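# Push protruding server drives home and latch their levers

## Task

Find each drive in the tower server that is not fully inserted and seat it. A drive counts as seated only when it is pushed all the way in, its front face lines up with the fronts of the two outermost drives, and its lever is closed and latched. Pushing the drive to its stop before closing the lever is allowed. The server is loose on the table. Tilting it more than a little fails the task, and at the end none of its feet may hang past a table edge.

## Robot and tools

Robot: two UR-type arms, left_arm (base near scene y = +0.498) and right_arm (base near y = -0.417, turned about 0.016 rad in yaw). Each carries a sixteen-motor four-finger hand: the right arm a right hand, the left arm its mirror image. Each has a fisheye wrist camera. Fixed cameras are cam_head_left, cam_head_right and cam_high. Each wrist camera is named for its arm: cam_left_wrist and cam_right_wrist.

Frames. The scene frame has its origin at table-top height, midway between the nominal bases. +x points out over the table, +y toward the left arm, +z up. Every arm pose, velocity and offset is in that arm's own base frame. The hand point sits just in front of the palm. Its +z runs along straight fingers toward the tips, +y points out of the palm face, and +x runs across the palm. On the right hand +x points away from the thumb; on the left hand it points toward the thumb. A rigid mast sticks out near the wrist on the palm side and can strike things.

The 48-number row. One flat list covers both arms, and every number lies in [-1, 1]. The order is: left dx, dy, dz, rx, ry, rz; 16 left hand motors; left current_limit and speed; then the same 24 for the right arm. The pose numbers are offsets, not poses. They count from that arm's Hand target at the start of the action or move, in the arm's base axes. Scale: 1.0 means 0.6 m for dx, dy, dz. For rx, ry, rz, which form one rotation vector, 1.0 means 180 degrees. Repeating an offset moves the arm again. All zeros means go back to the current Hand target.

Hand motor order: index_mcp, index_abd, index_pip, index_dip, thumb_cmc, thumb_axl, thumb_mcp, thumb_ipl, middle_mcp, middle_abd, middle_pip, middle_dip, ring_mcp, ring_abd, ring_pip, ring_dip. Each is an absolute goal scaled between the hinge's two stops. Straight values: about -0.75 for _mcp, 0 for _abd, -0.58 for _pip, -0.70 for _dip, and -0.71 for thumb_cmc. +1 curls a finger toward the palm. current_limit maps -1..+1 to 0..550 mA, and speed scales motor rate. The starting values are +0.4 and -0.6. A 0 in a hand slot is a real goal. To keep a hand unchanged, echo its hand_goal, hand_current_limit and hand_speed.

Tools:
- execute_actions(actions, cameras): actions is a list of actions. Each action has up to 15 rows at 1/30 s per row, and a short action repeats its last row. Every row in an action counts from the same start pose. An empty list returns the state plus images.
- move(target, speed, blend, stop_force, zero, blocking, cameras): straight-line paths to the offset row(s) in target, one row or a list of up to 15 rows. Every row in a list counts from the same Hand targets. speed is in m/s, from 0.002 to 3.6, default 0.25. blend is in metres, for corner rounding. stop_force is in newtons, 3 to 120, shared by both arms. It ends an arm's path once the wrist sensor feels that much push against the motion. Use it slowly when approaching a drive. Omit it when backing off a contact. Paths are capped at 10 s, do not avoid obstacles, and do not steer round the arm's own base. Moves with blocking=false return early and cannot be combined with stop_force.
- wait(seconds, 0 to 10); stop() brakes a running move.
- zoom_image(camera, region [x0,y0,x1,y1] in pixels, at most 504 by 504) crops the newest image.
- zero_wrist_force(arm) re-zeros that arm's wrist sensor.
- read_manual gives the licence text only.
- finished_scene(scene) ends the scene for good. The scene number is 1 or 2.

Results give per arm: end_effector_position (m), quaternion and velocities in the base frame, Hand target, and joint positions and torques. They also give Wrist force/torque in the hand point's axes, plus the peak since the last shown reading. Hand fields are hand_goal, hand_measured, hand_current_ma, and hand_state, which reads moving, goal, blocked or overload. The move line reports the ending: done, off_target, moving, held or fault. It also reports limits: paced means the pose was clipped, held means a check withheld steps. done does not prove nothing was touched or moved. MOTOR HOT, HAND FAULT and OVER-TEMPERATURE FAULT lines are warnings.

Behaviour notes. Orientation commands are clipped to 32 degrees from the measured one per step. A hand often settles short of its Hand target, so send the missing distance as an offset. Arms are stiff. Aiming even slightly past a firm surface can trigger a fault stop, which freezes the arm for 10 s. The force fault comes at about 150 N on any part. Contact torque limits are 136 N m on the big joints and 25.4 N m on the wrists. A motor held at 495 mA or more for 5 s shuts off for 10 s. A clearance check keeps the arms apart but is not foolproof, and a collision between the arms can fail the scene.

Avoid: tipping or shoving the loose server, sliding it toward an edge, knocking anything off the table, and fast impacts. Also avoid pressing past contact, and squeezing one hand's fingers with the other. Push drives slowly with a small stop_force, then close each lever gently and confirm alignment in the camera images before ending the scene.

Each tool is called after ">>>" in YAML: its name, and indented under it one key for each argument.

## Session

>>> execute_actions:
  actions: []

>>> zoom_image:
  camera: "cam_high"
  region: [210, 270, 390, 390]

>>> zoom_image:
  camera: "cam_head_right"
  region: [240, 270, 360, 370]

>>> zoom_image:
  camera: "cam_head_left"
  region: [260, 270, 380, 370]

Scene clock: 0.00 s.
left_arm: end_effector_position=(+0.6587, -0.2207, +0.3123) hand_goal=(-0.754, +0.000, -0.576, -0.696, -0.714, -0.678, -0.226, -0.168, -0.754, +0.000, -0.576, -0.696, -0.754, +0.000, -0.576, -0.696) hand_measured=(-0.754, +0.000, -0.576, -0.696, -0.714, -0.678, -0.226, -0.168, -0.754, +0.000, -0.576, -0.696, -0.754, +0.000, -0.576, -0.696) hand_current_ma=(+0, +0, +0, +0, +0, +0, +0, +0, +0, +0, +0, +0, +0, +0, +0, +0) hand_state=(goal, goal, goal, goal, goal, goal, goal, goal, goal, goal, goal, goal, goal, goal, goal, goal) hand_current_limit=0.40 hand_speed=-0.60 end_effector_quat_wxyz=(+0.096, -0.179, +0.977, +0.066) | right_arm: end_effector_position=(+0.2939, +0.1460, +0.3752) hand_goal=(-0.754, +0.000, -0.576, -0.696, -0.714, -0.678, -0.226, -0.168, -0.754, +0.000, -0.576, -0.696, -0.754, +0.000, -0.576, -0.696) hand_measured=(-0.754, +0.000, -0.576, -0.696, -0.714, -0.678, -0.226, -0.168, -0.754, +0.000, -0.576, -0.696, -0.754, +0.000, -0.576, -0.696) hand_current_ma=(+0, +0, +0, +0, +0, +0, +0, +0, +0, +0, +0, +0, +0, +0, +0, +0) hand_state=(goal, goal, goal, goal, goal, goal, goal, goal, goal, goal, goal, goal, goal, goal, goal, goal) hand_current_limit=0.40 hand_speed=-0.60 end_effector_quat_wxyz=(-0.068, +0.759, -0.592, +0.261)
Joint positions: left_arm=[2.865 -2.188 -0.924 -1.484 1.775 -2.197] | right_arm=[0.226 -2.014 1.954 -1.967 -1.884 3.048]
Joint velocities: within noise
Joint torques (N m): no reading
Wrist force (N): no reading
Wrist torque (N m): no reading
Wrist force, peak (N): no reading
Hand target: left_arm +0.6587, -0.2207, +0.3123; +0.096, -0.179, +0.977, +0.066 | right_arm +0.2939, +0.1460, +0.3752; -0.068, +0.759, -0.592, +0.261
camera_calibration:
cam_left_wrist: T_world_to_cam=[[0.925466, -0.364855, 0.101948, -0.752207], [-0.348144, -0.713023, 0.608599, -0.172831], [-0.149359, -0.598731, -0.786901, 0.334735], [0, 0, 0, 1]] pos_world=[0.685968, -0.197262, 0.445275]
cam_right_wrist: T_world_to_cam=[[-0.643454, 0.59512, -0.481456, 0.318246], [0.0566598, 0.664257, 0.745354, -0.442407], [0.763385, 0.452321, -0.461138, 0.00605728], [0, 0, 0, 1]] pos_world=[0.225219, 0.101737, 0.485764]

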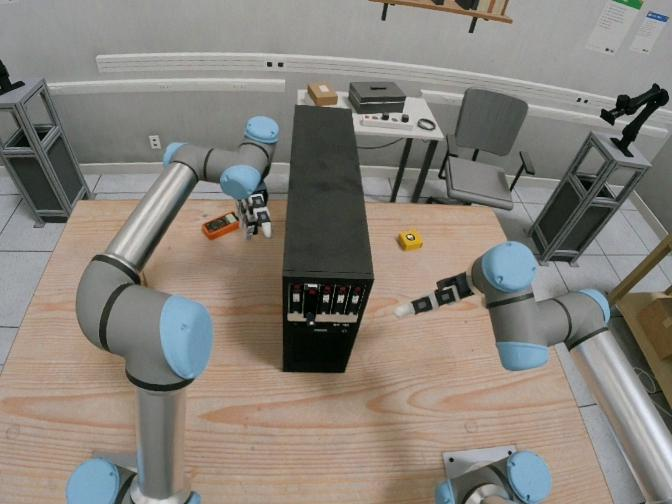

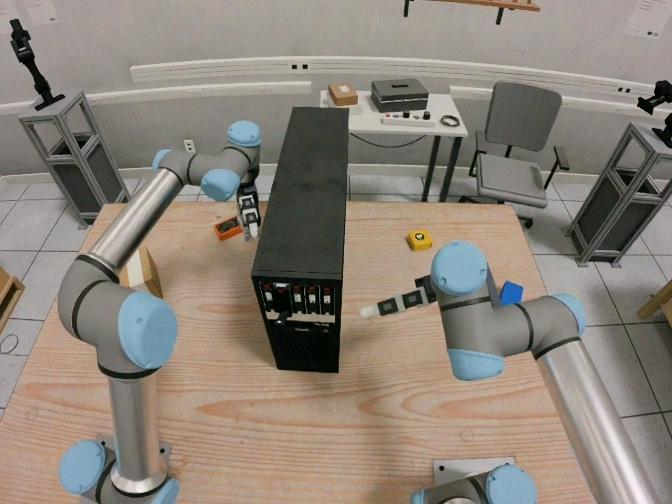

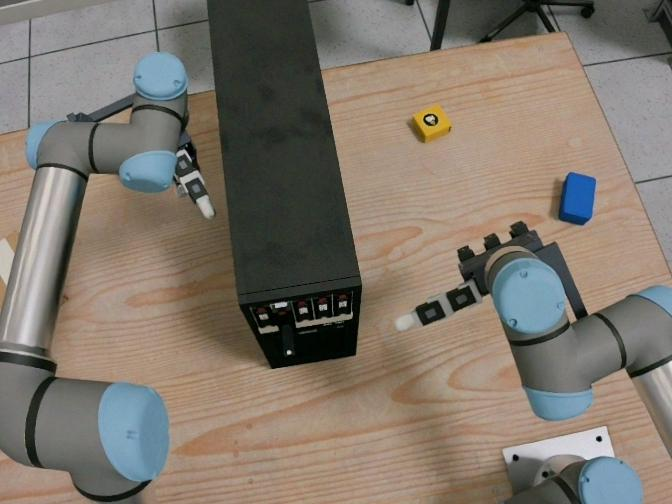

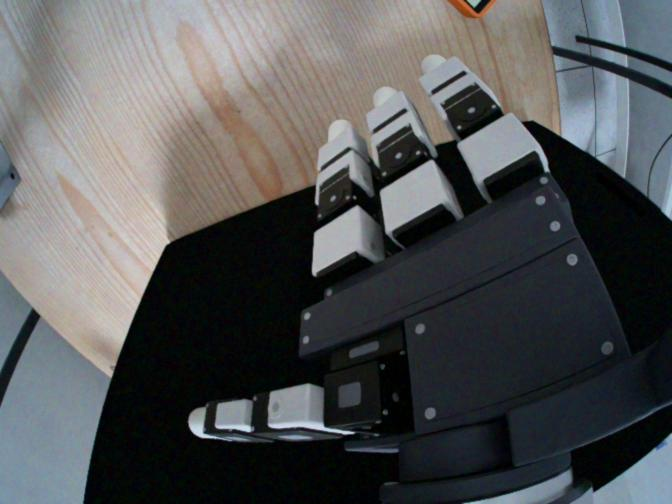

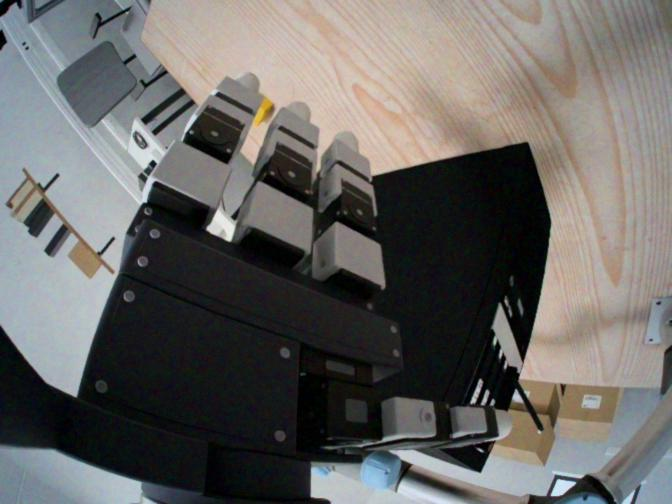

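Scaled by 2.800 from the camera's 672x504 image, which has a finer 960x720 frame.

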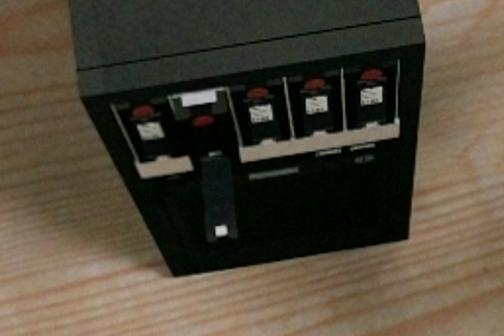

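Scaled by 4.200 from the camera's 672x504 image, which has a finer 960x720 frame.

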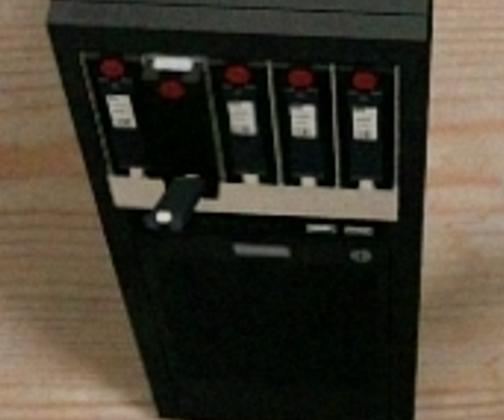

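Scaled by 4.200 from the camera's 672x504 image, which has a finer 960x720 frame.

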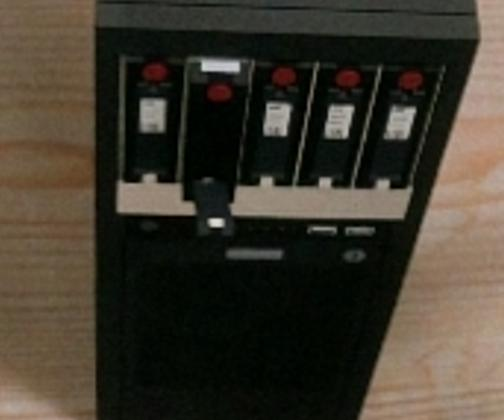

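>>> move:
  target:
    - [-0.236,0.028,-0.024,-0.2388,-0.0441,0.1493,-0.754,0,-0.576,-0.696,-0.714,-0.678,-0.226,-0.168,-0.754,0,-0.576,-0.696,-0.754,0,-0.576,-0.696,0.4,-0.6,-0.172,0.0953,-0.0253,0.1946,0.0482,-0.5694,-0.754,0,-0.576,-0.696,-0.714,-0.678,-0.226,-0.168,-0.754,0,-0.576,-0.696,-0.754,0,-0.576,-0.696,0.4,-0.6]
  speed: 0.45
  cameras: ["cam_head_right","cam_high"]

Scene clock: 97.27 s.
left_arm: end_effector_position=(+0.5171, -0.2039, +0.2979) hand_goal=(-0.754, +0.000, -0.576, -0.696, -0.714, -0.678, -0.226, -0.168, -0.754, +0.000, -0.576, -0.696, -0.754, +0.000, -0.576, -0.696) hand_measured=(-0.750, +0.000, -0.576, -0.696, -0.712, -0.678, -0.224, -0.168, -0.750, +0.000, -0.576, -0.696, -0.750, +0.000, -0.576, -0.696) hand_current_ma=(+6, +0, -1, +0, +3, +1, +4, +0, +8, +0, -1, +0, +6, +0, -1, +0) hand_state=(goal, goal, goal, goal, goal, goal, goal, goal, goal, goal, goal, goal, goal, goal, goal, goal) hand_current_limit=0.40 hand_speed=-0.60 end_effector_quat_wxyz=(+0.073, -0.422, +0.858, -0.285) | right_arm: end_effector_position=(+0.1907, +0.2031, +0.3600) hand_goal=(-0.754, +0.000, -0.576, -0.696, -0.714, -0.678, -0.226, -0.168, -0.754, +0.000, -0.576, -0.696, -0.754, +0.000, -0.576, -0.696) hand_measured=(-0.752, +0.000, -0.576, -0.696, -0.712, -0.678, -0.224, -0.168, -0.752, +0.000, -0.576, -0.696, -0.750, +0.000, -0.576, -0.696) hand_current_ma=(+0, +0, +0, +0, +0, +0, +0, +0, +0, +0, +0, +0, +0, +0, +0, +0) hand_state=(goal, goal, goal, goal, goal, goal, goal, goal, goal, goal, goal, goal, goal, goal, goal, goal) hand_current_limit=0.40 hand_speed=-0.60 end_effector_quat_wxyz=(+0.000, +0.012, +1.000, +0.000)
Joint positions: left_arm=[3.149 -1.648 -1.736 -0.916 1.126 -2.572] | right_arm=[-0.092 -2.395 2.034 -1.209 -1.571 4.644]
Joint torques (N m): left_arm=[11.74 39.38 9.72 3.92 -2.27 -1.12] | right_arm=[-7.89 1.23 -12.29 -0.04 2.33 2.02]
Wrist force (N): left_arm=[-1.0 -0.5 0.5] | right_arm=[0.5 -0.4 0.0]
Wrist torque (N m): left_arm=[-0.21 0.03 -0.15] | right_arm=[-0.13 -0.07 -0.18]
Wrist force, peak (N): left_arm=[-1.0 -0.5 0.5] | right_arm=[1.2 -0.6 0.5]
Hand target: left_arm +0.5171, -0.2039, +0.2979; +0.073, -0.422, +0.858, -0.285 | right_arm +0.1907, +0.2031, +0.3600; +0.000, +0.012, +1.000, +0.000
Off the commanded pose: left_arm 0.000 m, 0 deg | right_arm 0.000 m, 0 deg.
move: done
Images, in order (width x height): cam_head_right 672x504, cam_high 672x504.

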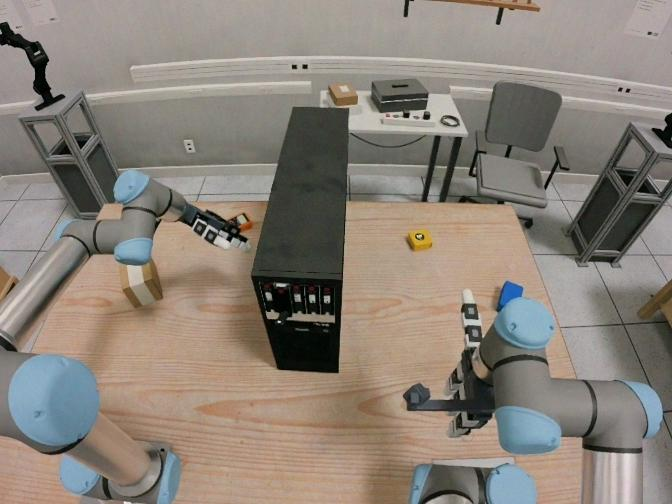

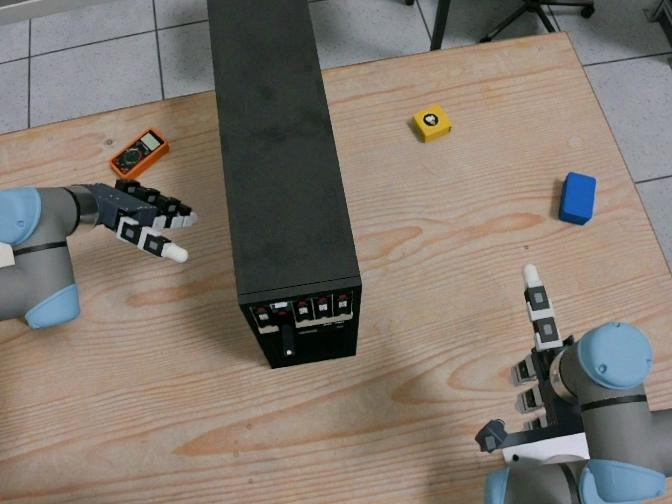

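>>> move:
  target:
    - [0,0,0,0,0,0,-0.754,0,-0.576,-0.696,-0.714,-0.678,-0.226,-0.168,-0.754,0,-0.576,-0.696,-0.754,0,-0.576,-0.696,0.4,-0.6,-0.1517,0.5898,-0.19,0,0,0,-0.754,0,-0.576,-0.696,-0.714,-0.678,-0.226,-0.168,-0.754,0,-0.576,-0.696,-0.754,0,-0.576,-0.696,0.4,-0.6]
  speed: 0.3
  cameras: ["all"]

>>> zoom_image:
  camera: "cam_high"
  region: [220, 280, 380, 400]

>>> zoom_image:
  camera: "cam_head_right"
  region: [240, 270, 360, 370]

>>> zoom_image:
  camera: "cam_left_wrist"
  region: [20, 220, 200, 400]

>>> zoom_image:
  camera: "cam_right_wrist"
  region: [440, 300, 672, 504]

Scene clock: 110.37 s.
left_arm: end_effector_position=(+0.5171, -0.2039, +0.2979) hand_goal=(-0.754, +0.000, -0.576, -0.696, -0.714, -0.678, -0.226, -0.168, -0.754, +0.000, -0.576, -0.696, -0.754, +0.000, -0.576, -0.696) hand_measured=(-0.750, +0.000, -0.576, -0.696, -0.712, -0.678, -0.224, -0.168, -0.750, +0.000, -0.576, -0.696, -0.750, +0.000, -0.576, -0.696) hand_current_ma=(+6, +0, -1, +0, +3, +1, +4, +0, +8, +0, -1, +0, +6, +0, -1, +0) hand_state=(goal, goal, goal, goal, goal, goal, goal, goal, goal, goal, goal, goal, goal, goal, goal, goal) hand_current_limit=0.40 hand_speed=-0.60 end_effector_quat_wxyz=(+0.073, -0.422, +0.858, -0.285) | right_arm: end_effector_position=(+0.0996, +0.5569, +0.2461) hand_goal=(-0.754, +0.000, -0.576, -0.696, -0.714, -0.678, -0.226, -0.168, -0.754, +0.000, -0.576, -0.696, -0.754, +0.000, -0.576, -0.696) hand_measured=(-0.752, +0.000, -0.576, -0.696, -0.712, -0.678, -0.224, -0.168, -0.752, +0.000, -0.576, -0.696, -0.752, +0.000, -0.576, -0.696) hand_current_ma=(+0, +0, +0, +0, +0, +0, +0, +0, +0, +0, +0, +0, +0, +0, +0, +0) hand_state=(goal, goal, goal, goal, goal, goal, goal, goal, goal, goal, goal, goal, goal, goal, goal, goal) hand_current_limit=0.40 hand_speed=-0.60 end_effector_quat_wxyz=(+0.000, +0.012, +1.000, +0.000)
Joint positions: left_arm=[3.149 -1.648 -1.737 -0.916 1.126 -2.572] | right_arm=[1.131 -1.609 1.898 -1.859 -1.57 5.867]
Joint torques (N m): left_arm=[12.04 38.11 12.01 4.11 -2.51 -1.18] | right_arm=[9.37 -10.91 -27.42 -5.61 -2.36 1.7]
Wrist force (N): left_arm=[-1.0 -0.5 0.6] | right_arm=[-0.2 0.1 -0.4]
Wrist torque (N m): left_arm=[-0.21 0.02 -0.13] | right_arm=[-0.05 0.10 -0.15]
Wrist force, peak (N): left_arm=[-1.2 -0.7 0.6] | right_arm=[0.4 -1.8 -0.3]
Hand target: left_arm +0.5171, -0.2039, +0.2979; +0.073, -0.422, +0.858, -0.285 | right_arm +0.0996, +0.5570, +0.2460; +0.000, +0.012, +1.000, +0.000
Off the commanded pose: left_arm 0.000 m, 0 deg | right_arm 0.000 m, 0 deg.
move: done
camera_calibration:
cam_left_wrist: T_world_to_cam=[[0.924347, 0.255475, 0.283398, -0.540565], [-0.22601, -0.231813, 0.946141, -0.266997], [0.307411, -0.938613, -0.156536, -0.180986], [0, 0, 0, 1]] pos_world=[0.494963, -0.0936678, 0.377481]
cam_right_wrist: T_world_to_cam=[[0.826444, 0.562726, 0.0181793, -0.364911], [0.363104, -0.557391, 0.74664, 0.0414448], [0.430287, -0.610455, -0.66498, 0.584161], [0, 0, 0, 1]] pos_world=[0.0351725, 0.58505, 0.364145]

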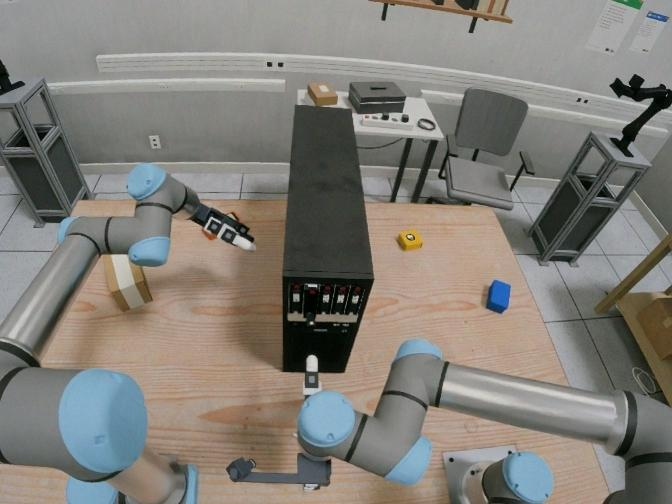

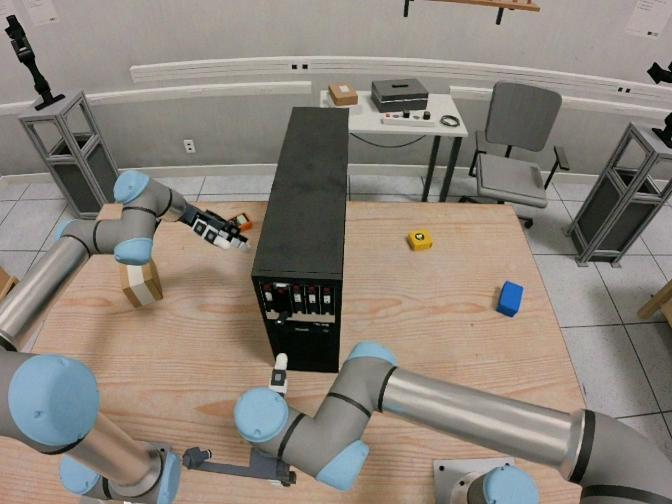

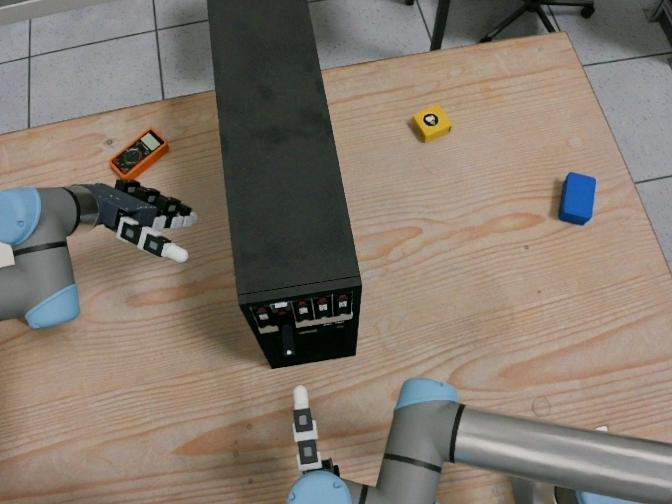

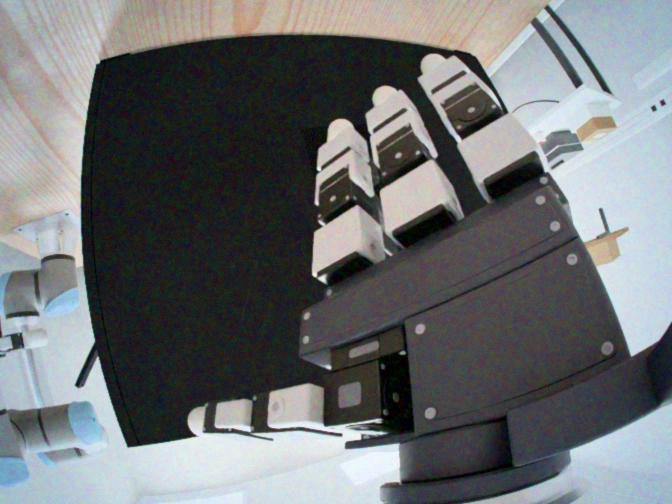

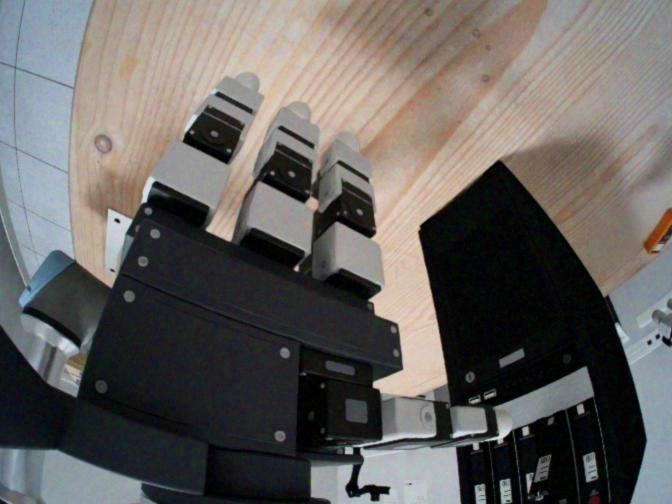

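Scaled by 3.150 from the camera's 672x504 image, which has a finer 960x720 frame.

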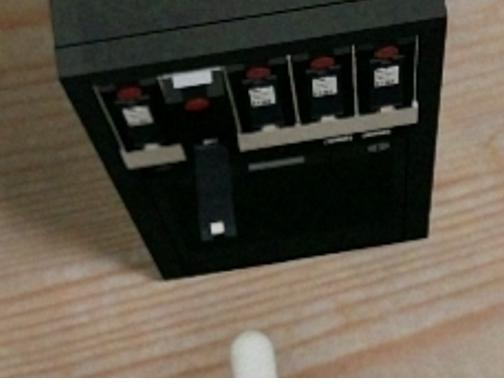

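Scaled by 4.200 from the camera's 672x504 image, which has a finer 960x720 frame.

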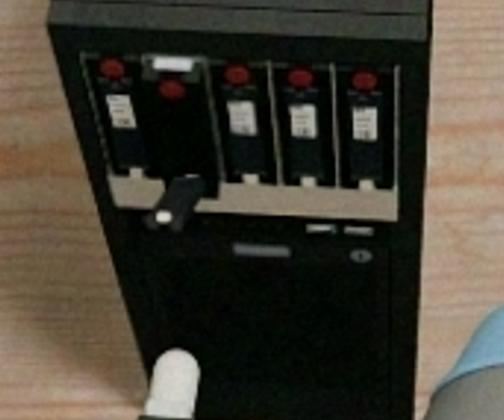

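Scaled by 2.800 from the camera's 672x504 image, which has a finer 960x720 frame.

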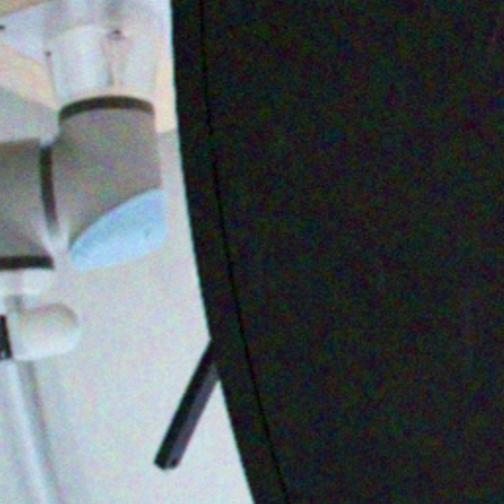

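Scaled by 2.172 from the camera's 672x504 image, which has a finer 960x720 frame.

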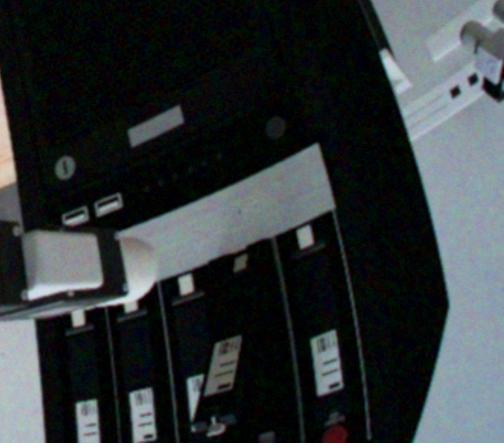

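>>> move:
  target:
    - [0,0,0,0,0,0,-0.754,0,-0.576,-0.696,-0.714,-0.678,-0.226,-0.168,-0.754,0,-0.576,-0.696,-0.754,0,-0.576,-0.696,0.4,-0.6,-0.0003,0.0083,-0.01,0,0,0,-0.754,0,-0.576,-0.696,-0.714,-0.678,-0.226,-0.168,-0.754,0,-0.576,-0.696,-0.754,0,-0.576,-0.696,0.4,-0.6]
    - [0,0,0,0,0,0,-0.754,0,-0.576,-0.696,-0.714,-0.678,-0.226,-0.168,-0.754,0,-0.576,-0.696,-0.754,0,-0.576,-0.696,0.4,-0.6,0.1083,0.0065,-0.01,0,0,0,-0.754,0,-0.576,-0.696,-0.714,-0.678,-0.226,-0.168,-0.754,0,-0.576,-0.696,-0.754,0,-0.576,-0.696,0.4,-0.6]
    - [0,0,0,0,0,0,-0.754,0,-0.576,-0.696,-0.714,-0.678,-0.226,-0.168,-0.754,0,-0.576,-0.696,-0.754,0,-0.576,-0.696,0.4,-0.6,0.192,0.005,-0.01,0,0,0,-0.754,0,-0.576,-0.696,-0.714,-0.678,-0.226,-0.168,-0.754,0,-0.576,-0.696,-0.754,0,-0.576,-0.696,0.4,-0.6]
  speed: [0.1, 0.1, 0.018]
  stop_force: 15
  cameras: ["cam_high","cam_left_wrist"]

>>> zoom_image:
  camera: "cam_high"
  region: [235, 290, 355, 370]

>>> zoom_image:
  camera: "cam_left_wrist"
  region: [20, 280, 140, 400]

>>> move:
  target:
    - [0,0,0,0,0,0,-0.754,0,-0.576,-0.696,-0.714,-0.678,-0.226,-0.168,-0.754,0,-0.576,-0.696,-0.754,0,-0.576,-0.696,0.4,-0.6,-0.1418,0.0013,0,0,0,0,-0.754,0,-0.576,-0.696,-0.714,-0.678,-0.226,-0.168,-0.754,0,-0.576,-0.696,-0.754,0,-0.576,-0.696,0.4,-0.6]
    - [0,0,0,0,0,0,-0.754,0,-0.576,-0.696,-0.714,-0.678,-0.226,-0.168,-0.754,0,-0.576,-0.696,-0.754,0,-0.576,-0.696,0.4,-0.6,-0.1418,0.0013,0.0933,0,0,0,-0.754,0,-0.576,-0.696,-0.714,-0.678,-0.226,-0.168,-0.754,0,-0.576,-0.696,-0.754,0,-0.576,-0.696,0.4,-0.6]
  speed: 0.12
  blend: 0.005
  cameras: ["cam_high","cam_left_wrist","cam_right_wrist","cam_head_right"]

>>> zoom_image:
  camera: "cam_high"
  region: [235, 290, 355, 370]

>>> zoom_image:
  camera: "cam_left_wrist"
  region: [20, 280, 140, 400]

>>> zoom_image:
  camera: "cam_head_right"
  region: [240, 270, 360, 370]

>>> zoom_image:
  camera: "cam_right_wrist"
  region: [460, 340, 672, 504]

Scene clock: 174.40 s.
left_arm: end_effector_position=(+0.5171, -0.2039, +0.2979) hand_goal=(-0.754, +0.000, -0.576, -0.696, -0.714, -0.678, -0.226, -0.168, -0.754, +0.000, -0.576, -0.696, -0.754, +0.000, -0.576, -0.696) hand_measured=(-0.750, +0.000, -0.576, -0.696, -0.712, -0.678, -0.224, -0.168, -0.750, +0.000, -0.576, -0.696, -0.750, +0.000, -0.576, -0.696) hand_current_ma=(+6, +0, -1, +0, +3, +1, +4, +0, +8, +0, -1, +0, +6, +0, -1, +0) hand_state=(goal, goal, goal, goal, goal, goal, goal, goal, goal, goal, goal, goal, goal, goal, goal, goal) hand_current_limit=0.40 hand_speed=-0.60 end_effector_quat_wxyz=(+0.073, -0.422, +0.858, -0.285) | right_arm: end_effector_position=(+0.1994, +0.5603, +0.2400) hand_goal=(-0.754, +0.000, -0.576, -0.696, -0.714, -0.678, -0.226, -0.168, -0.754, +0.000, -0.576, -0.696, -0.754, +0.000, -0.576, -0.696) hand_measured=(-0.752, +0.000, -0.576, -0.696, -0.714, -0.678, -0.204, -0.160, -0.752, +0.000, -0.576, -0.696, -0.752, +0.000, -0.576, -0.696) hand_current_ma=(+0, +0, +0, +0, +0, +0, +22, +4, +0, +0, +0, +0, +0, +0, +0, +0) hand_state=(goal, goal, goal, goal, goal, goal, blocked, goal, goal, goal, goal, goal, goal, goal, goal, goal) hand_current_limit=0.40 hand_speed=-0.60 end_effector_quat_wxyz=(+0.000, +0.012, +1.000, +0.000)
Joint positions: left_arm=[3.149 -1.648 -1.737 -0.916 1.126 -2.572] | right_arm=[0.952 -1.535 1.84 -1.875 -1.57 5.688]
Joint torques (N m): left_arm=[11.21 39.64 11.84 4.15 -2.46 -1.23] | right_arm=[2.15 -29.53 -15.61 -6.85 -4.09 2.06]
Wrist force (N): left_arm=[-0.9 -0.4 0.6] | right_arm=[16.2 0.3 0.8]
Wrist torque (N m): left_arm=[-0.20 0.02 -0.13] | right_arm=[-0.06 -1.24 1.09]
Wrist force, peak (N): left_arm=[-1.2 -0.6 0.7] | right_arm=[30.1 -0.3 0.2]
Hand target: left_arm +0.5171, -0.2039, +0.2979; +0.073, -0.422, +0.858, -0.285 | right_arm +0.1994, +0.5603, +0.2400; +0.000, +0.012, +1.000, +0.000 (not the last commanded pose)
Off the commanded pose: left_arm 0.000 m, 0 deg | right_arm 0.015 m, 0 deg.
move: contact (right_arm); path passed 2 of 3 targets
camera_calibration:
cam_left_wrist: T_world_to_cam=[[0.924347, 0.255475, 0.283398, -0.540565], [-0.22601, -0.231813, 0.946141, -0.266997], [0.307411, -0.938613, -0.156536, -0.180986], [0, 0, 0, 1]] pos_world=[0.494963, -0.0936678, 0.377481]
Images, in order (width x height): cam_high 672x504, cam_left_wrist 672x504.

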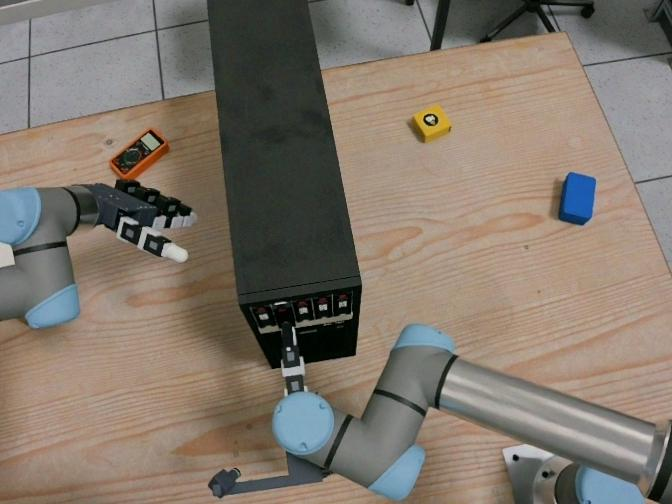

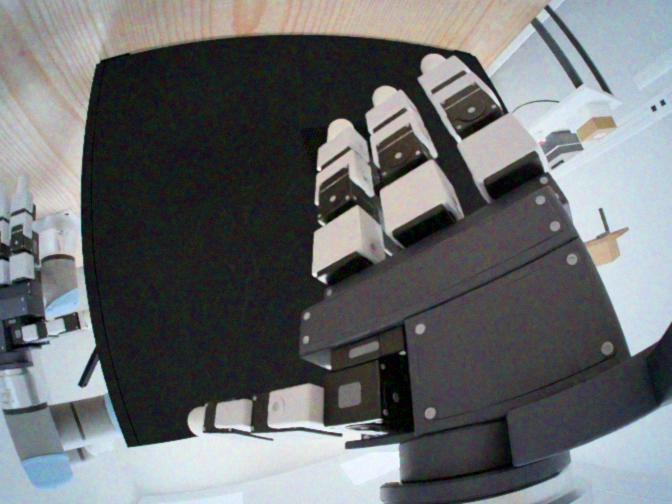

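Scaled by 4.200 from the camera's 672x504 image, which has a finer 960x720 frame.

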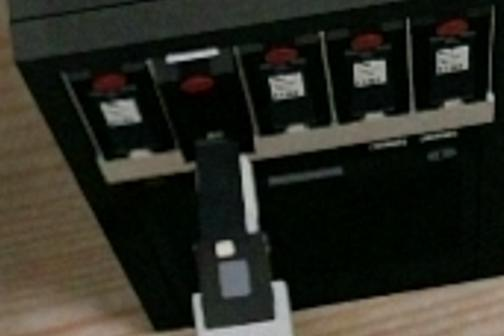

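Scaled by 4.200 from the camera's 672x504 image, which has a finer 960x720 frame.

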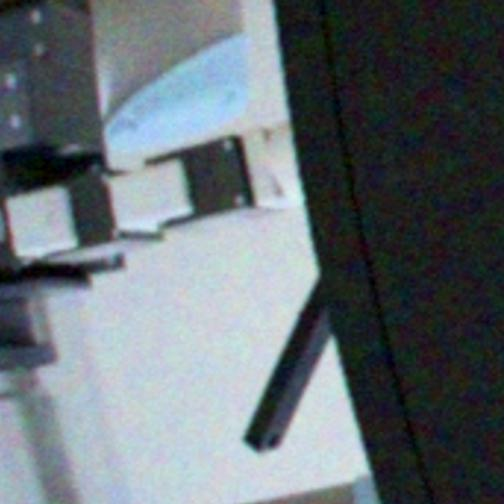

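Scene clock: 176.13 s.
left_arm: end_effector_position=(+0.5171, -0.2039, +0.2979) hand_goal=(-0.754, +0.000, -0.576, -0.696, -0.714, -0.678, -0.226, -0.168, -0.754, +0.000, -0.576, -0.696, -0.754, +0.000, -0.576, -0.696) hand_measured=(-0.750, +0.000, -0.576, -0.696, -0.712, -0.678, -0.224, -0.168, -0.750, +0.000, -0.576, -0.696, -0.750, +0.000, -0.576, -0.696) hand_current_ma=(+6, +0, -1, +0, +3, +1, +4, +0, +8, +0, -1, +0, +6, +0, -1, +0) hand_state=(goal, goal, goal, goal, goal, goal, goal, goal, goal, goal, goal, goal, goal, goal, goal, goal) hand_current_limit=0.40 hand_speed=-0.60 end_effector_quat_wxyz=(+0.073, -0.422, +0.858, -0.285) | right_arm: end_effector_position=(+0.1143, +0.5611, +0.2959) hand_goal=(-0.754, +0.000, -0.576, -0.696, -0.714, -0.678, -0.226, -0.168, -0.754, +0.000, -0.576, -0.696, -0.754, +0.000, -0.576, -0.696) hand_measured=(-0.752, +0.000, -0.576, -0.696, -0.714, -0.678, -0.216, -0.164, -0.752, +0.000, -0.576, -0.696, -0.752, +0.000, -0.576, -0.696) hand_current_ma=(+0, +0, +0, +0, +0, +0, +6, +1, +0, +0, +0, +0, +0, +0, +0, +0) hand_state=(goal, goal, goal, goal, goal, goal, goal, goal, goal, goal, goal, goal, goal, goal, goal, goal) hand_current_limit=0.40 hand_speed=-0.60 end_effector_quat_wxyz=(+0.000, +0.012, +1.000, +0.000)
Joint positions: left_arm=[3.149 -1.648 -1.737 -0.916 1.126 -2.572] | right_arm=[1.106 -1.62 1.777 -1.728 -1.57 5.842]
Joint torques (N m): left_arm=[10.12 39.41 11.43 4.25 -2.45 -0.94] | right_arm=[8.51 -28.4 -29.38 -0.16 -2.27 1.97]
Wrist force (N): left_arm=[-1.0 -0.4 0.5] | right_arm=[0.4 0.1 -0.5]
Wrist torque (N m): left_arm=[-0.19 0.03 -0.14] | right_arm=[-0.02 0.03 -0.09]
Wrist force, peak (N): left_arm=[-1.0 -0.7 0.7] | right_arm=[15.8 0.1 0.6]
Hand target: left_arm +0.5171, -0.2039, +0.2979; +0.073, -0.422, +0.858, -0.285 | right_arm +0.1143, +0.5611, +0.2960; +0.000, +0.012, +1.000, +0.000
Off the commanded pose: left_arm 0.000 m, 0 deg | right_arm 0.000 m, 0 deg.
move: done
camera_calibration:
cam_left_wrist: T_world_to_cam=[[0.924347, 0.255475, 0.283398, -0.540565], [-0.22601, -0.231813, 0.946141, -0.266997], [0.307411, -0.938613, -0.156536, -0.180986], [0, 0, 0, 1]] pos_world=[0.494963, -0.0936678, 0.377481]
cam_right_wrist: T_world_to_cam=[[0.826444, 0.562726, 0.0181793, -0.380272], [0.363104, -0.557391, 0.74664, 0.00120979], [0.430287, -0.610455, -0.66498, 0.613455], [0, 0, 0, 1]] pos_world=[0.0498725, 0.58915, 0.413945]
Images, in order (width x height): cam_head_right 672x504, cam_high 672x504, cam_left_wrist 672x504, cam_right_wrist 672x504.

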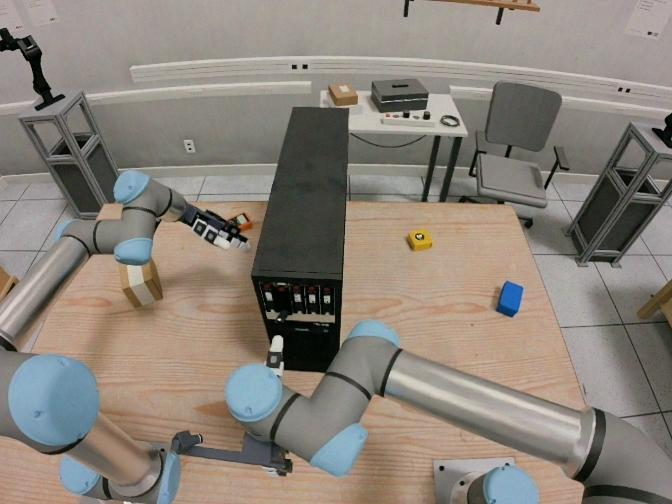

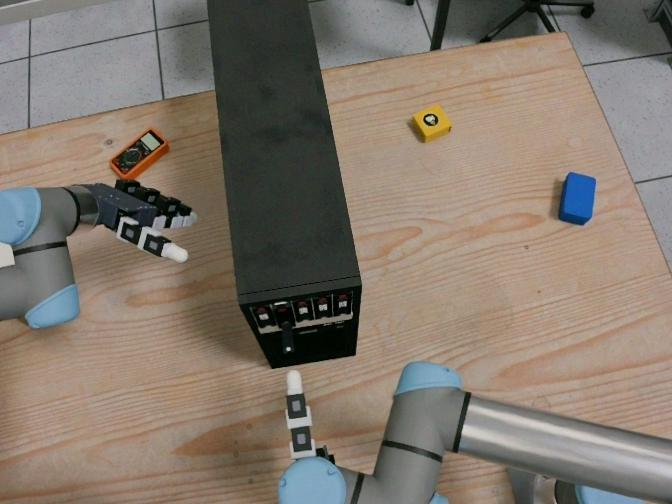

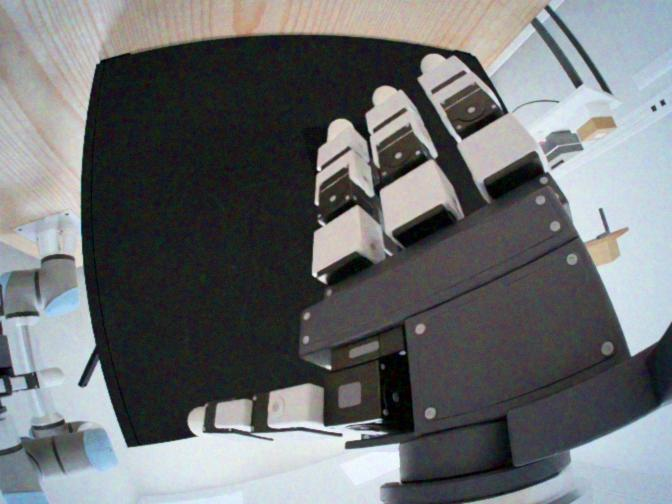

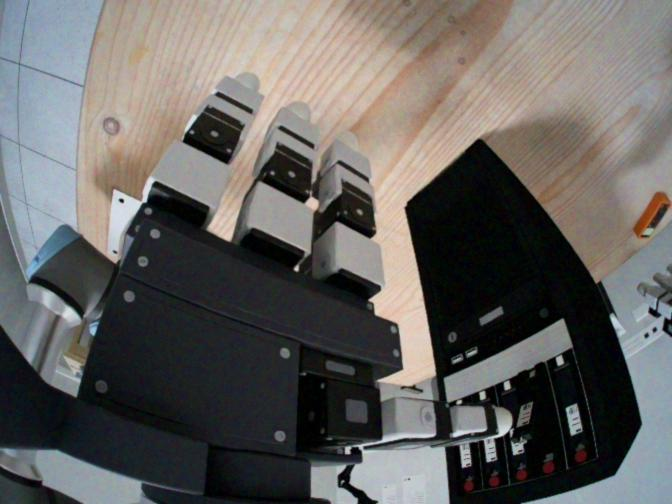

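Scaled by 4.200 from the camera's 672x504 image, which has a finer 960x720 frame.

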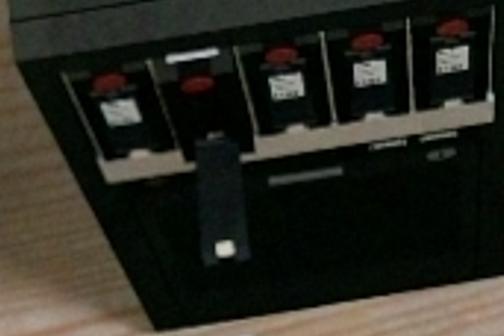

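Scaled by 4.200 from the camera's 672x504 image, which has a finer 960x720 frame.

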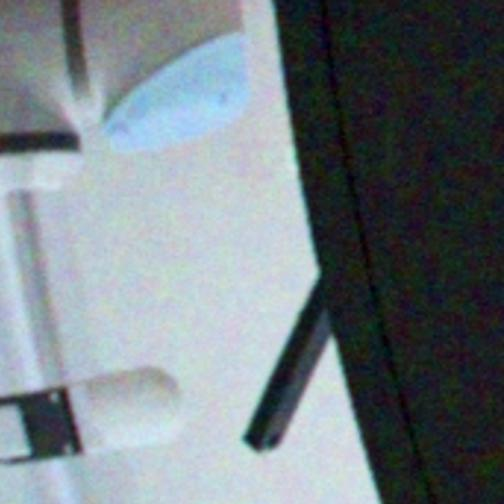

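Scaled by 4.200 from the camera's 672x504 image, which has a finer 960x720 frame.

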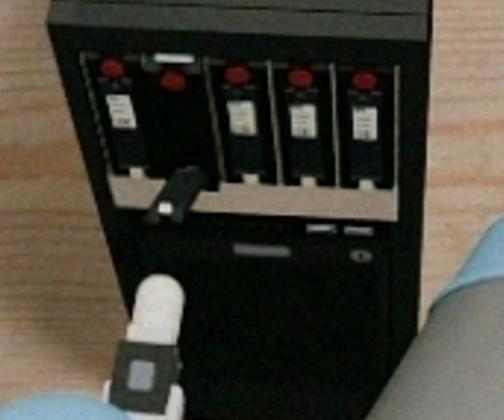

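Scaled by 2.377 from the camera's 672x504 image, which has a finer 960x720 frame.

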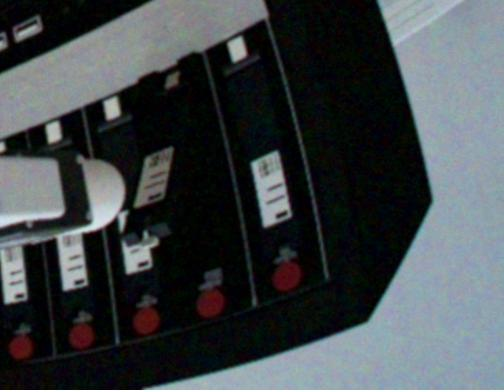

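>>> move:
  target:
    - [0,0,0,0,0,0,-0.754,0,-0.576,-0.696,-0.714,-0.678,-0.226,-0.168,-0.754,0,-0.576,-0.696,-0.754,0,-0.576,-0.696,0.4,-0.6,0.175,-0.0018,0,0,0,0,-0.754,0,-0.576,-0.696,-0.714,-0.678,-0.226,-0.168,-0.754,0,-0.576,-0.696,-0.754,0,-0.576,-0.696,0.4,-0.6]
  speed: 0.02
  stop_force: 33

>>> move:
  target:
    - [0,0,0,0,0,0,-0.754,0,-0.576,-0.696,-0.714,-0.678,-0.226,-0.168,-0.754,0,-0.576,-0.696,-0.754,0,-0.576,-0.696,0.4,-0.6,-0.15,0.0015,0,0,0,0,-0.754,0,-0.576,-0.696,-0.714,-0.678,-0.226,-0.168,-0.754,0,-0.576,-0.696,-0.754,0,-0.576,-0.696,0.4,-0.6]
  speed: 0.12
  cameras: ["all"]

>>> zoom_image:
  camera: "cam_high"
  region: [235, 290, 355, 370]

>>> zoom_image:
  camera: "cam_left_wrist"
  region: [20, 280, 140, 400]

>>> zoom_image:
  camera: "cam_head_right"
  region: [240, 270, 360, 370]

>>> zoom_image:
  camera: "cam_right_wrist"
  region: [460, 340, 672, 504]

Scene clock: 193.47 s.
left_arm: end_effector_position=(+0.5171, -0.2039, +0.2979) hand_goal=(-0.754, +0.000, -0.576, -0.696, -0.714, -0.678, -0.226, -0.168, -0.754, +0.000, -0.576, -0.696, -0.754, +0.000, -0.576, -0.696) hand_measured=(-0.750, +0.000, -0.576, -0.696, -0.712, -0.678, -0.224, -0.168, -0.750, +0.000, -0.576, -0.696, -0.750, +0.000, -0.576, -0.696) hand_current_ma=(+6, +0, -1, +0, +3, +1, +4, +0, +8, +0, -1, +0, +6, +0, -1, +0) hand_state=(goal, goal, goal, goal, goal, goal, goal, goal, goal, goal, goal, goal, goal, goal, goal, goal) hand_current_limit=0.40 hand_speed=-0.60 end_effector_quat_wxyz=(+0.073, -0.422, +0.858, -0.285) | right_arm: end_effector_position=(+0.1998, +0.5602, +0.2960) hand_goal=(-0.754, +0.000, -0.576, -0.696, -0.714, -0.678, -0.226, -0.168, -0.754, +0.000, -0.576, -0.696, -0.754, +0.000, -0.576, -0.696) hand_measured=(-0.752, +0.000, -0.576, -0.696, -0.716, -0.678, -0.242, -0.176, -0.752, +0.000, -0.576, -0.696, -0.752, +0.000, -0.576, -0.696) hand_current_ma=(+0, +0, +0, +0, +0, +0, -12, -4, +0, +0, +0, +0, +0, +0, +0, +0) hand_state=(goal, goal, goal, goal, goal, goal, goal, goal, goal, goal, goal, goal, goal, goal, goal, goal) hand_current_limit=0.40 hand_speed=-0.60 end_effector_quat_wxyz=(+0.000, +0.012, +1.000, +0.000)
Joint positions: left_arm=[3.149 -1.648 -1.737 -0.916 1.126 -2.572] | right_arm=[0.952 -1.566 1.724 -1.729 -1.57 5.688]
Joint torques (N m): left_arm=[10.33 38.55 11.51 4.1 -2.32 -1] | right_arm=[-6.95 -26.53 -17.23 -4.74 -5.66 2.44]
Wrist force (N): left_arm=[-0.9 -0.4 0.6] | right_arm=[35.5 0.3 -0.5]
Wrist torque (N m): left_arm=[-0.19 0.02 -0.14] | right_arm=[0.03 -3.37 2.54]
Wrist force, peak (N): left_arm=[-1.2 -0.5 0.7] | right_arm=[51.8 0.2 -0.4]
Hand target: left_arm +0.5171, -0.2039, +0.2979; +0.073, -0.422, +0.858, -0.285 | right_arm +0.1998, +0.5602, +0.2960; +0.000, +0.012, +1.000, +0.000 (not the last commanded pose)
Off the commanded pose: left_arm 0.000 m, 0 deg | right_arm 0.020 m, 0 deg.
move: contact (right_arm)

Scene clock: 194.73 s.
left_arm: end_effector_position=(+0.5171, -0.2039, +0.2979) hand_goal=(-0.754, +0.000, -0.576, -0.696, -0.714, -0.678, -0.226, -0.168, -0.754, +0.000, -0.576, -0.696, -0.754, +0.000, -0.576, -0.696) hand_measured=(-0.750, +0.000, -0.576, -0.696, -0.712, -0.678, -0.224, -0.168, -0.750, +0.000, -0.576, -0.696, -0.750, +0.000, -0.576, -0.696) hand_current_ma=(+6, +0, -1, +0, +3, +1, +4, +0, +8, +0, -1, +0, +6, +0, -1, +0) hand_state=(goal, goal, goal, goal, goal, goal, goal, goal, goal, goal, goal, goal, goal, goal, goal, goal) hand_current_limit=0.40 hand_speed=-0.60 end_effector_quat_wxyz=(+0.073, -0.422, +0.858, -0.285) | right_arm: end_effector_position=(+0.1099, +0.5611, +0.2960) hand_goal=(-0.754, +0.000, -0.576, -0.696, -0.714, -0.678, -0.226, -0.168, -0.754, +0.000, -0.576, -0.696, -0.754, +0.000, -0.576, -0.696) hand_measured=(-0.752, +0.000, -0.576, -0.696, -0.714, -0.678, -0.224, -0.168, -0.752, +0.000, -0.576, -0.696, -0.752, +0.000, -0.576, -0.696) hand_current_ma=(+0, +0, +0, +0, +0, +0, +0, +0, +0, +0, +0, +0, +0, +0, +0, +0) hand_state=(goal, goal, goal, goal, goal, goal, goal, goal, goal, goal, goal, goal, goal, goal, goal, goal) hand_current_limit=0.40 hand_speed=-0.60 end_effector_quat_wxyz=(+0.000, +0.012, +1.000, +0.000)
Joint positions: left_arm=[3.149 -1.648 -1.737 -0.916 1.126 -2.572] | right_arm=[1.115 -1.622 1.779 -1.728 -1.57 5.851]
Joint torques (N m): left_arm=[10.86 40.46 10.42 4.05 -2.57 -0.98] | right_arm=[10.05 -27.34 -15.35 -0.14 -2.16 1.64]
Wrist force (N): left_arm=[-1.1 -0.5 0.5] | right_arm=[0.5 0.0 -0.3]
Wrist torque (N m): left_arm=[-0.19 0.04 -0.15] | right_arm=[-0.06 0.02 -0.10]
Wrist force, peak (N): left_arm=[-1.2 -0.5 0.6] | right_arm=[35.1 0.4 -0.6]
Hand target: left_arm +0.5171, -0.2039, +0.2979; +0.073, -0.422, +0.858, -0.285 | right_arm +0.1098, +0.5611, +0.2960; +0.000, +0.012, +1.000, +0.000
Off the commanded pose: left_arm 0.000 m, 0 deg | right_arm 0.000 m, 0 deg.
move: done
camera_calibration:
cam_left_wrist: T_world_to_cam=[[0.924347, 0.255475, 0.283398, -0.540565], [-0.22601, -0.231813, 0.946141, -0.266997], [0.307411, -0.938613, -0.156536, -0.180986], [0, 0, 0, 1]] pos_world=[0.494963, -0.0936678, 0.377481]
cam_right_wrist: T_world_to_cam=[[0.826393, 0.562803, 0.0180749, -0.376555], [0.363219, -0.557312, 0.746643, 0.00271641], [0.430286, -0.610455, -0.66498, 0.615458], [0, 0, 0, 1]] pos_world=[0.0453724, 0.58915, 0.414045]

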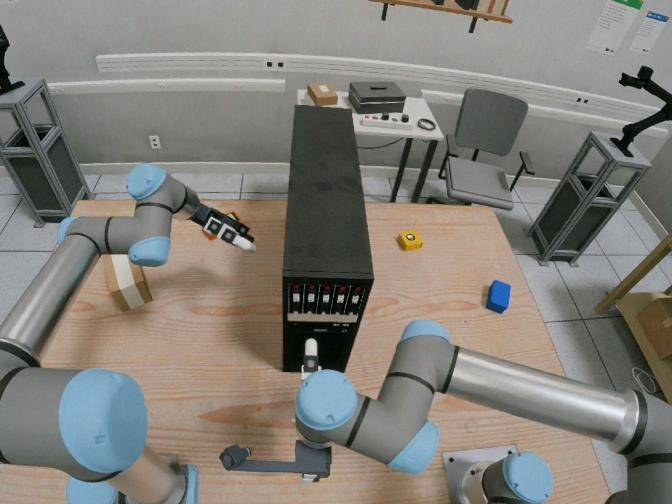

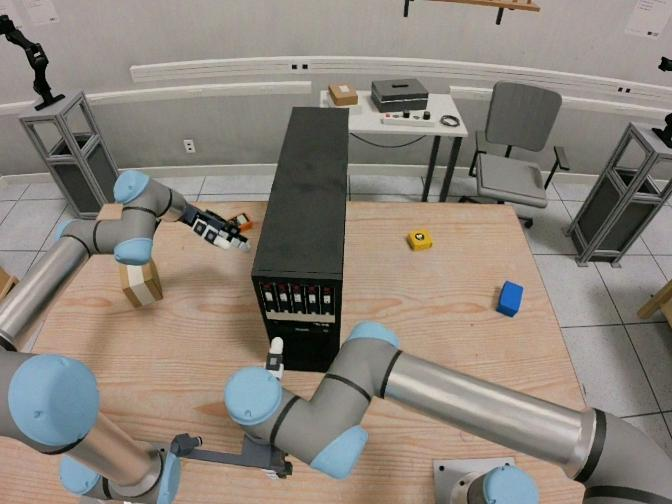

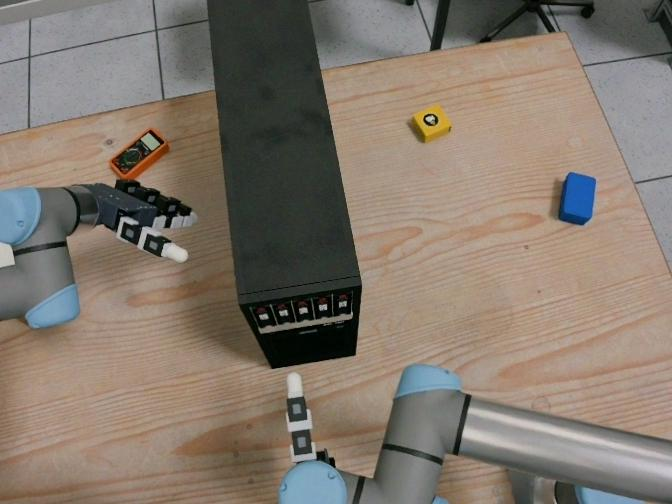

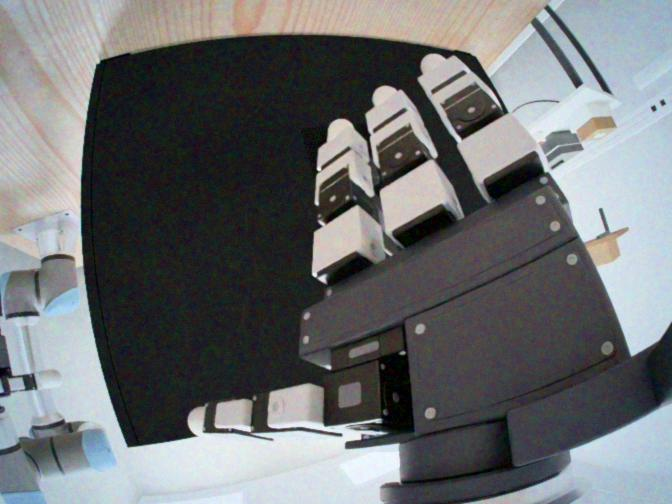

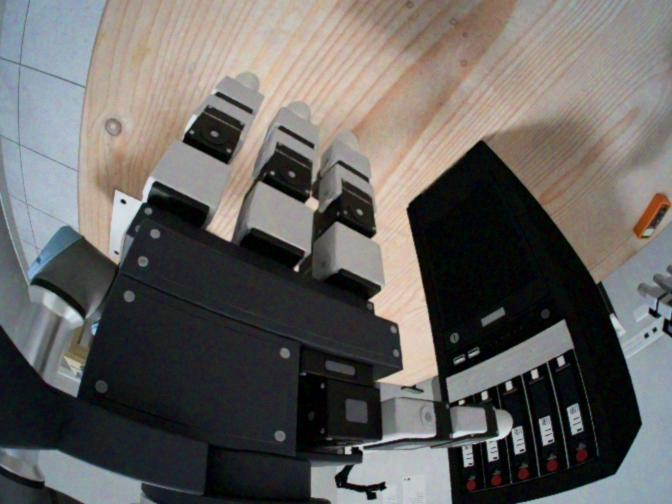

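Scaled by 4.200 from the camera's 672x504 image, which has a finer 960x720 frame.

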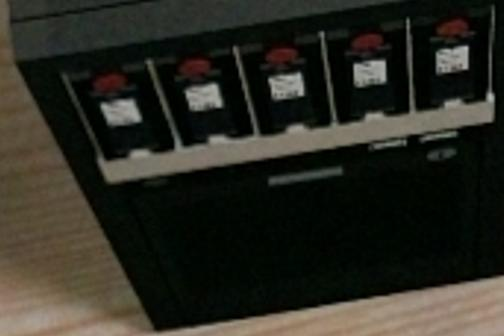

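Scaled by 4.200 from the camera's 672x504 image, which has a finer 960x720 frame.

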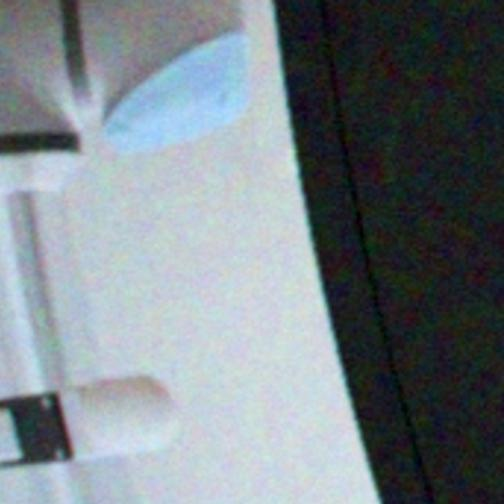

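Scaled by 4.200 from the camera's 672x504 image, which has a finer 960x720 frame.

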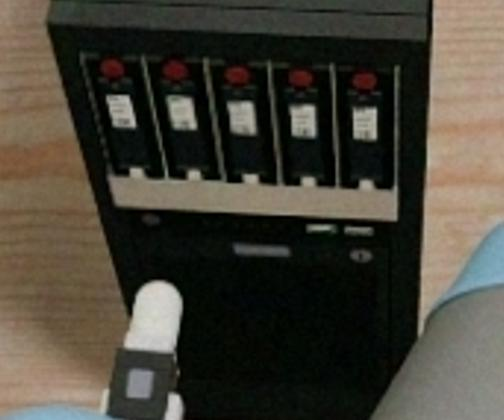

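Scaled by 2.377 from the camera's 672x504 image, which has a finer 960x720 frame.

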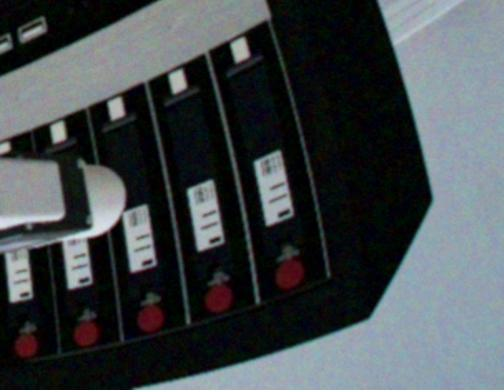

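>>> finished_scene:
  scene: 2

The scene is finished: the task was done.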